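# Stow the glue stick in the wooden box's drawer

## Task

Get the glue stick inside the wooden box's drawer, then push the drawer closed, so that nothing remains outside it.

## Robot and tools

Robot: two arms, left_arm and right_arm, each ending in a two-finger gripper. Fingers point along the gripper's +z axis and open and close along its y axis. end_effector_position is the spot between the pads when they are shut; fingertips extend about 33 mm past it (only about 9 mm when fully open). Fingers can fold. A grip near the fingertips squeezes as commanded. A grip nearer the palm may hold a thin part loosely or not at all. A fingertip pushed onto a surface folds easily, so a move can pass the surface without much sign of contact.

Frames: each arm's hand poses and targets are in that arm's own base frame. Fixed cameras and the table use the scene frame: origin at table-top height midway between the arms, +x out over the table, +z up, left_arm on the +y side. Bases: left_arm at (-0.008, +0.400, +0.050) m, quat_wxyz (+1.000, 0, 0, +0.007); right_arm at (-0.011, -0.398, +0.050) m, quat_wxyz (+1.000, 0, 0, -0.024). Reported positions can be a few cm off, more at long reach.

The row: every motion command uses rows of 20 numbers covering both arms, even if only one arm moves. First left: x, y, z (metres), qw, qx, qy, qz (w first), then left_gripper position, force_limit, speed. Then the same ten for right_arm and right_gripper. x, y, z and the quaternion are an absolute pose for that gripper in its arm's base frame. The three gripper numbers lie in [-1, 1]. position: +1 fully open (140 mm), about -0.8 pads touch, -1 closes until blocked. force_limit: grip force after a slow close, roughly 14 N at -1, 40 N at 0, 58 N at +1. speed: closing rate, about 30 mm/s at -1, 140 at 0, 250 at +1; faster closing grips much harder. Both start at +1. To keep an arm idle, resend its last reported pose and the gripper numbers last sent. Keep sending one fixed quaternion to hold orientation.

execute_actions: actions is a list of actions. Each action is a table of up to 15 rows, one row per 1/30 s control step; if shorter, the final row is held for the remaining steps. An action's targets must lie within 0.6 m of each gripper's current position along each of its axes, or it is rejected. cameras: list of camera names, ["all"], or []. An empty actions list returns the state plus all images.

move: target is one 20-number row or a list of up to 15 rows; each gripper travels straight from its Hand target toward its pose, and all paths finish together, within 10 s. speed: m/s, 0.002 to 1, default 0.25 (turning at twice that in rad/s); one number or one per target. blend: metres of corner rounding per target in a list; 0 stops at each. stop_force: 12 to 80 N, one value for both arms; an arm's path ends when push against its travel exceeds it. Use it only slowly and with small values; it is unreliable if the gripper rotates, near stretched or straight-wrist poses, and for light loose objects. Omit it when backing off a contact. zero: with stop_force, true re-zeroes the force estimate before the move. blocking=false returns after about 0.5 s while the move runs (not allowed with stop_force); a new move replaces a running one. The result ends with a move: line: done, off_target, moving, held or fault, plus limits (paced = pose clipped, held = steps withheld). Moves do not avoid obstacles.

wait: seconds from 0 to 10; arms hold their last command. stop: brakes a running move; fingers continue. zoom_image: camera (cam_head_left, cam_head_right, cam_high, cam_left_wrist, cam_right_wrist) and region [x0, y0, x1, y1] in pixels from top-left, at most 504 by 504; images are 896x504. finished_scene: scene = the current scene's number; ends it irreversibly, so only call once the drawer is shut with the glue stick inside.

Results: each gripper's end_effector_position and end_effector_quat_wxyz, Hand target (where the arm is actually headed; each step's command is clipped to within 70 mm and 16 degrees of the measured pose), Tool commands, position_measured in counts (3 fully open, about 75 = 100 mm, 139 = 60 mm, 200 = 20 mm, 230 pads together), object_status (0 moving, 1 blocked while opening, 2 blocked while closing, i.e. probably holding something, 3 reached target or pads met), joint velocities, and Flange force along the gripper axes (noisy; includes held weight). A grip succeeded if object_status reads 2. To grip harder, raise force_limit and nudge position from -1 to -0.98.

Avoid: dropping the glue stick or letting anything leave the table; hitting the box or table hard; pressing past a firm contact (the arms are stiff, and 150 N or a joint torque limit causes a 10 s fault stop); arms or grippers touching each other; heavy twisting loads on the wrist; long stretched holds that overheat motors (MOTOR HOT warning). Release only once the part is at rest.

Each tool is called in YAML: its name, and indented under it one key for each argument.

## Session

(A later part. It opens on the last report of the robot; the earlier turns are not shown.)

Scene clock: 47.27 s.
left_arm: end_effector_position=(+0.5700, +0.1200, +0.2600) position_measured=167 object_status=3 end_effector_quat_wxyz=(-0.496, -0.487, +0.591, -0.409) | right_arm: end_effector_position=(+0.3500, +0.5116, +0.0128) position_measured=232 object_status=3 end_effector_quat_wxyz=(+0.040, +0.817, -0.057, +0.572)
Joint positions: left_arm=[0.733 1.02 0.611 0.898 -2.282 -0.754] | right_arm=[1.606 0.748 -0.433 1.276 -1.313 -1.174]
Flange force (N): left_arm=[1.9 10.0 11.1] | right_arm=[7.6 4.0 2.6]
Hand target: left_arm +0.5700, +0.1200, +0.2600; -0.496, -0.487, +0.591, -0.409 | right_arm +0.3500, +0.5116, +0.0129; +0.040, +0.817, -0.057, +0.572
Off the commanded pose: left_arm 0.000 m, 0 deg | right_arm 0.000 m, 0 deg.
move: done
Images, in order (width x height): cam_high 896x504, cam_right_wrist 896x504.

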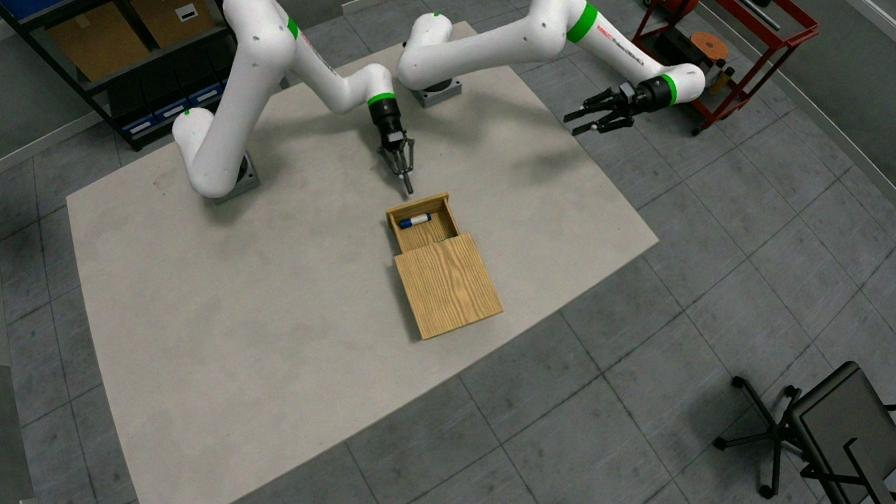

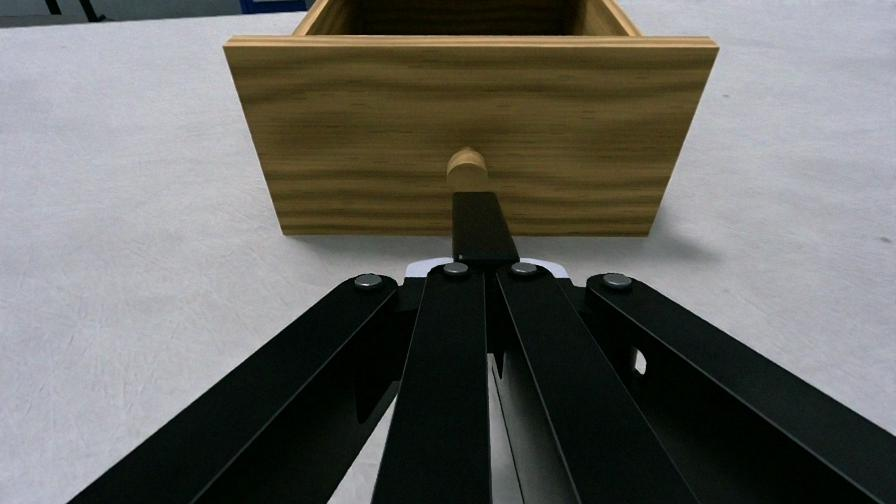

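move:
  target:
    - [0.57,0.12,0.26,0.496,0.4873,-0.591,0.4089,-0.3,-0.6,-1,0.37,0.5112,0.0129,0.04,0.8172,-0.0572,0.5722,-1,-0.9,-0.5]
    - [0.57,0.12,0.26,0.496,0.4873,-0.591,0.4089,-0.3,-0.6,-1,0.494,0.4935,0.0129,0.04,0.8172,-0.0572,0.5722,-1,-0.9,-0.5]
  speed: 0.05
  blend: 0.01
  stop_force: 30
  cameras: ["cam_right_wrist","cam_high"]

move:
  target: [0.57,0.12,0.26,0.496,0.4873,-0.591,0.4089,-0.3,-0.6,-1,0.5235,0.4894,0.0129,0.04,0.8172,-0.0572,0.5722,-1,-0.9,-0.5]
  speed: 0.015
  stop_force: 20
  cameras: ["cam_right_wrist","cam_head_right","cam_high"]

zoom_image:
  camera: "cam_high"
  region: [360, 170, 520, 350]

Scene clock: 51.23 s.
left_arm: end_effector_position=(+0.5700, +0.1200, +0.2600) position_measured=167 object_status=3 end_effector_quat_wxyz=(-0.496, -0.487, +0.591, -0.409) | right_arm: end_effector_position=(+0.4940, +0.4935, +0.0129) position_measured=232 object_status=3 end_effector_quat_wxyz=(+0.040, +0.817, -0.057, +0.572)
Joint positions: left_arm=[0.733 1.02 0.611 0.898 -2.282 -0.754] | right_arm=[1.278 0.755 -0.428 1.574 -1.191 -1.156]
Flange force (N): left_arm=[2.1 9.7 11.4] | right_arm=[6.5 6.0 0.5]
Hand target: left_arm +0.5700, +0.1200, +0.2600; -0.496, -0.487, +0.591, -0.409 | right_arm +0.4940, +0.4935, +0.0129; +0.040, +0.817, -0.057, +0.572
Off the commanded pose: left_arm 0.000 m, 0 deg | right_arm 0.000 m, 0 deg.
move: done
Images, in order (width x height): cam_high 896x504, cam_right_wrist 896x504.

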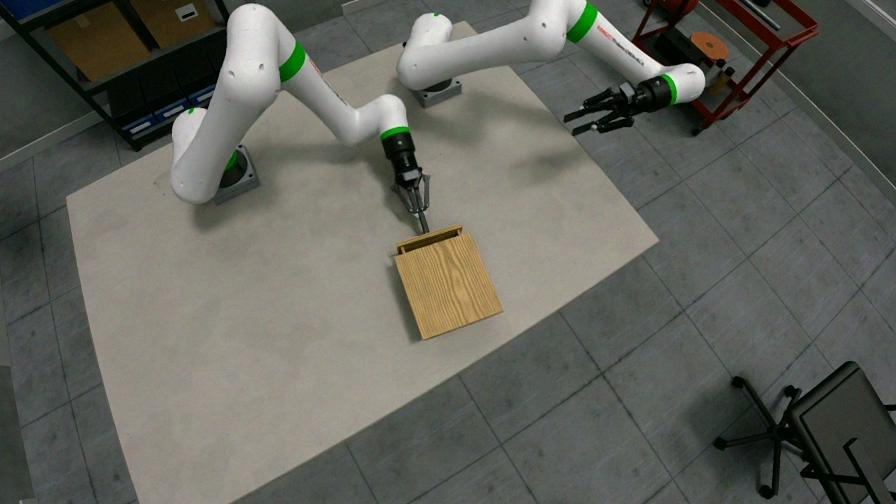

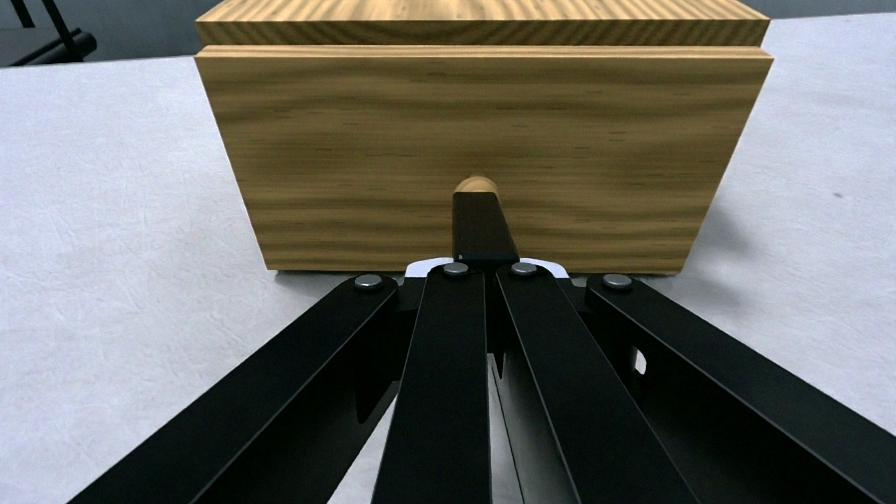

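Scene clock: 53.87 s.
left_arm: end_effector_position=(+0.5700, +0.1200, +0.2600) position_measured=167 object_status=3 end_effector_quat_wxyz=(-0.496, -0.487, +0.591, -0.409) | right_arm: end_effector_position=(+0.5235, +0.4894, +0.0129) position_measured=232 object_status=3 end_effector_quat_wxyz=(+0.040, +0.817, -0.057, +0.572)
Joint positions: left_arm=[0.733 1.02 0.611 0.898 -2.282 -0.754] | right_arm=[1.214 0.763 -0.411 1.63 -1.166 -1.148]
Flange force (N): left_arm=[2.1 10.5 10.8] | right_arm=[4.1 5.3 -8.0]
Hand target: left_arm +0.5700, +0.1200, +0.2600; -0.496, -0.487, +0.591, -0.409 | right_arm +0.5235, +0.4894, +0.0129; +0.040, +0.817, -0.057, +0.572
Off the commanded pose: left_arm 0.000 m, 0 deg | right_arm 0.000 m, 0 deg.
move: done
Images, in order (width x height): cam_head_right 896x504, cam_high 896x504, cam_right_wrist 896x504.

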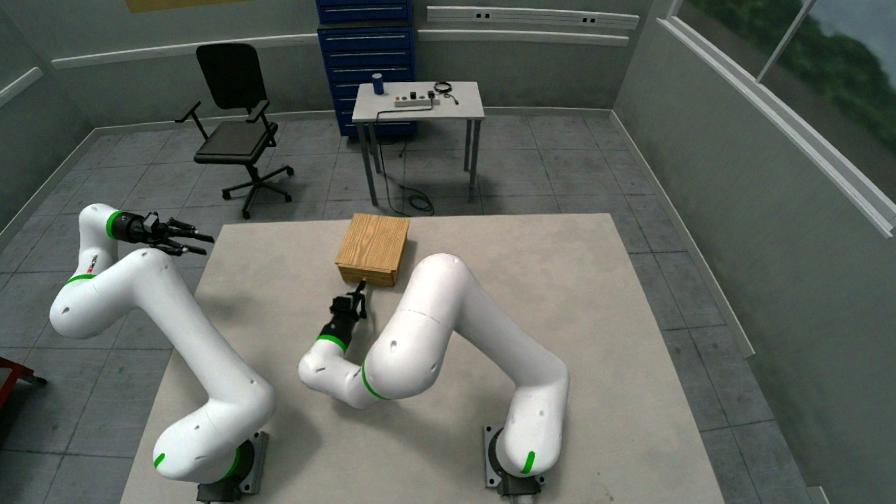

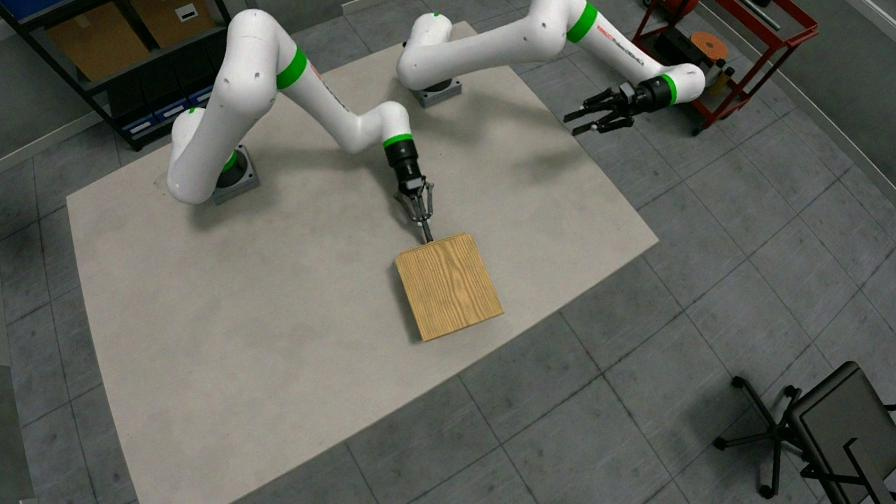

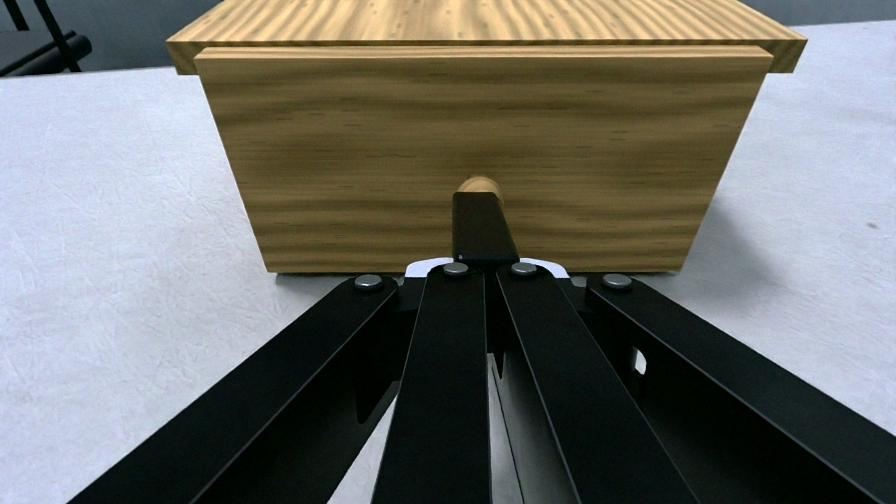

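Scaled by 2.800 from the camera's 896x504 image, which has a finer 1280x720 frame.

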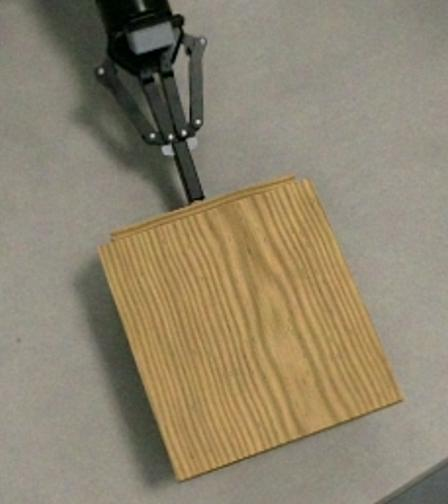

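move:
  target: [0.57,0.12,0.26,0.496,0.4873,-0.591,0.4089,-0.3,-0.6,-1,0.44,0.501,0.025,0.04,0.8172,-0.0572,0.5722,-1,-0.9,-0.5]
  speed: 0.15
  cameras: ["cam_right_wrist","cam_high"]

zoom_image:
  camera: "cam_high"
  region: [360, 170, 520, 350]

Scene clock: 54.93 s.
left_arm: end_effector_position=(+0.5700, +0.1200, +0.2600) position_measured=167 object_status=3 end_effector_quat_wxyz=(-0.496, -0.487, +0.591, -0.409) | right_arm: end_effector_position=(+0.4400, +0.5009, +0.0249) position_measured=232 object_status=3 end_effector_quat_wxyz=(+0.040, +0.817, -0.057, +0.572)
Joint positions: left_arm=[0.733 1.02 0.611 0.898 -2.282 -0.754] | right_arm=[1.402 0.723 -0.447 1.456 -1.239 -1.146]
Flange force (N): left_arm=[2.3 9.5 11.0] | right_arm=[6.6 4.6 2.1]
Hand target: left_arm +0.5700, +0.1200, +0.2600; -0.496, -0.487, +0.591, -0.409 | right_arm +0.4400, +0.5010, +0.0250; +0.040, +0.817, -0.057, +0.572
Off the commanded pose: left_arm 0.000 m, 0 deg | right_arm 0.000 m, 0 deg.
move: done
Images, in order (width x height): cam_high 896x504, cam_right_wrist 896x504.

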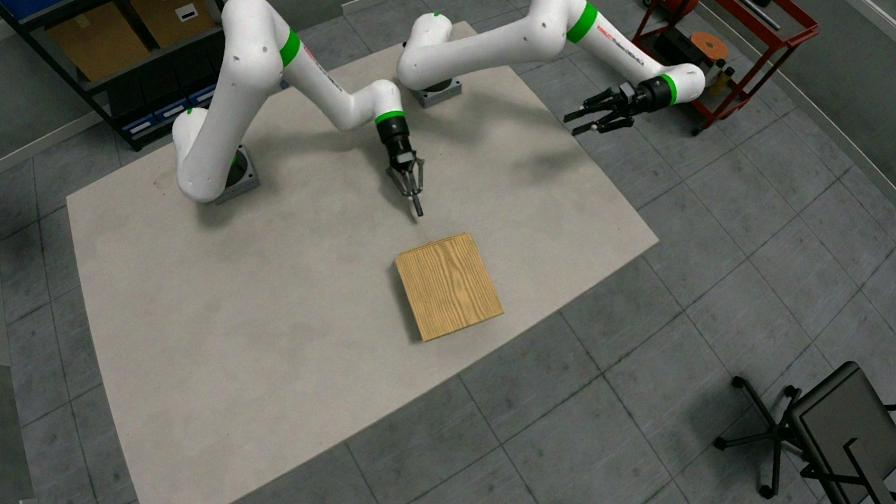

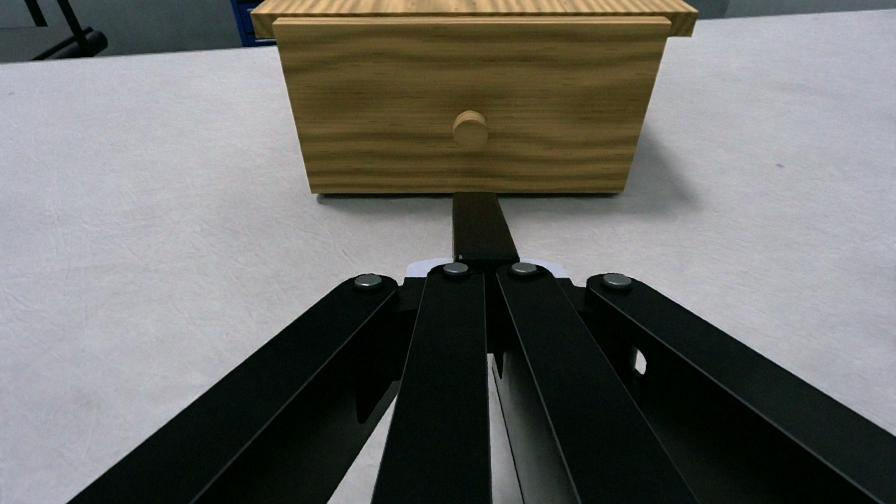

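Scaled by 2.800 from the camera's 896x504 image, which has a finer 1280x720 frame.

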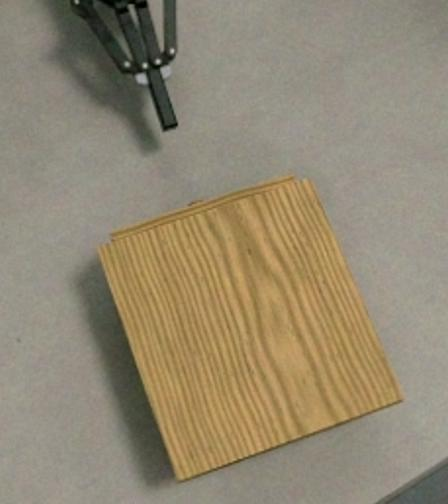

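finished_scene:
  scene: 2

The scene is finished: the task was done.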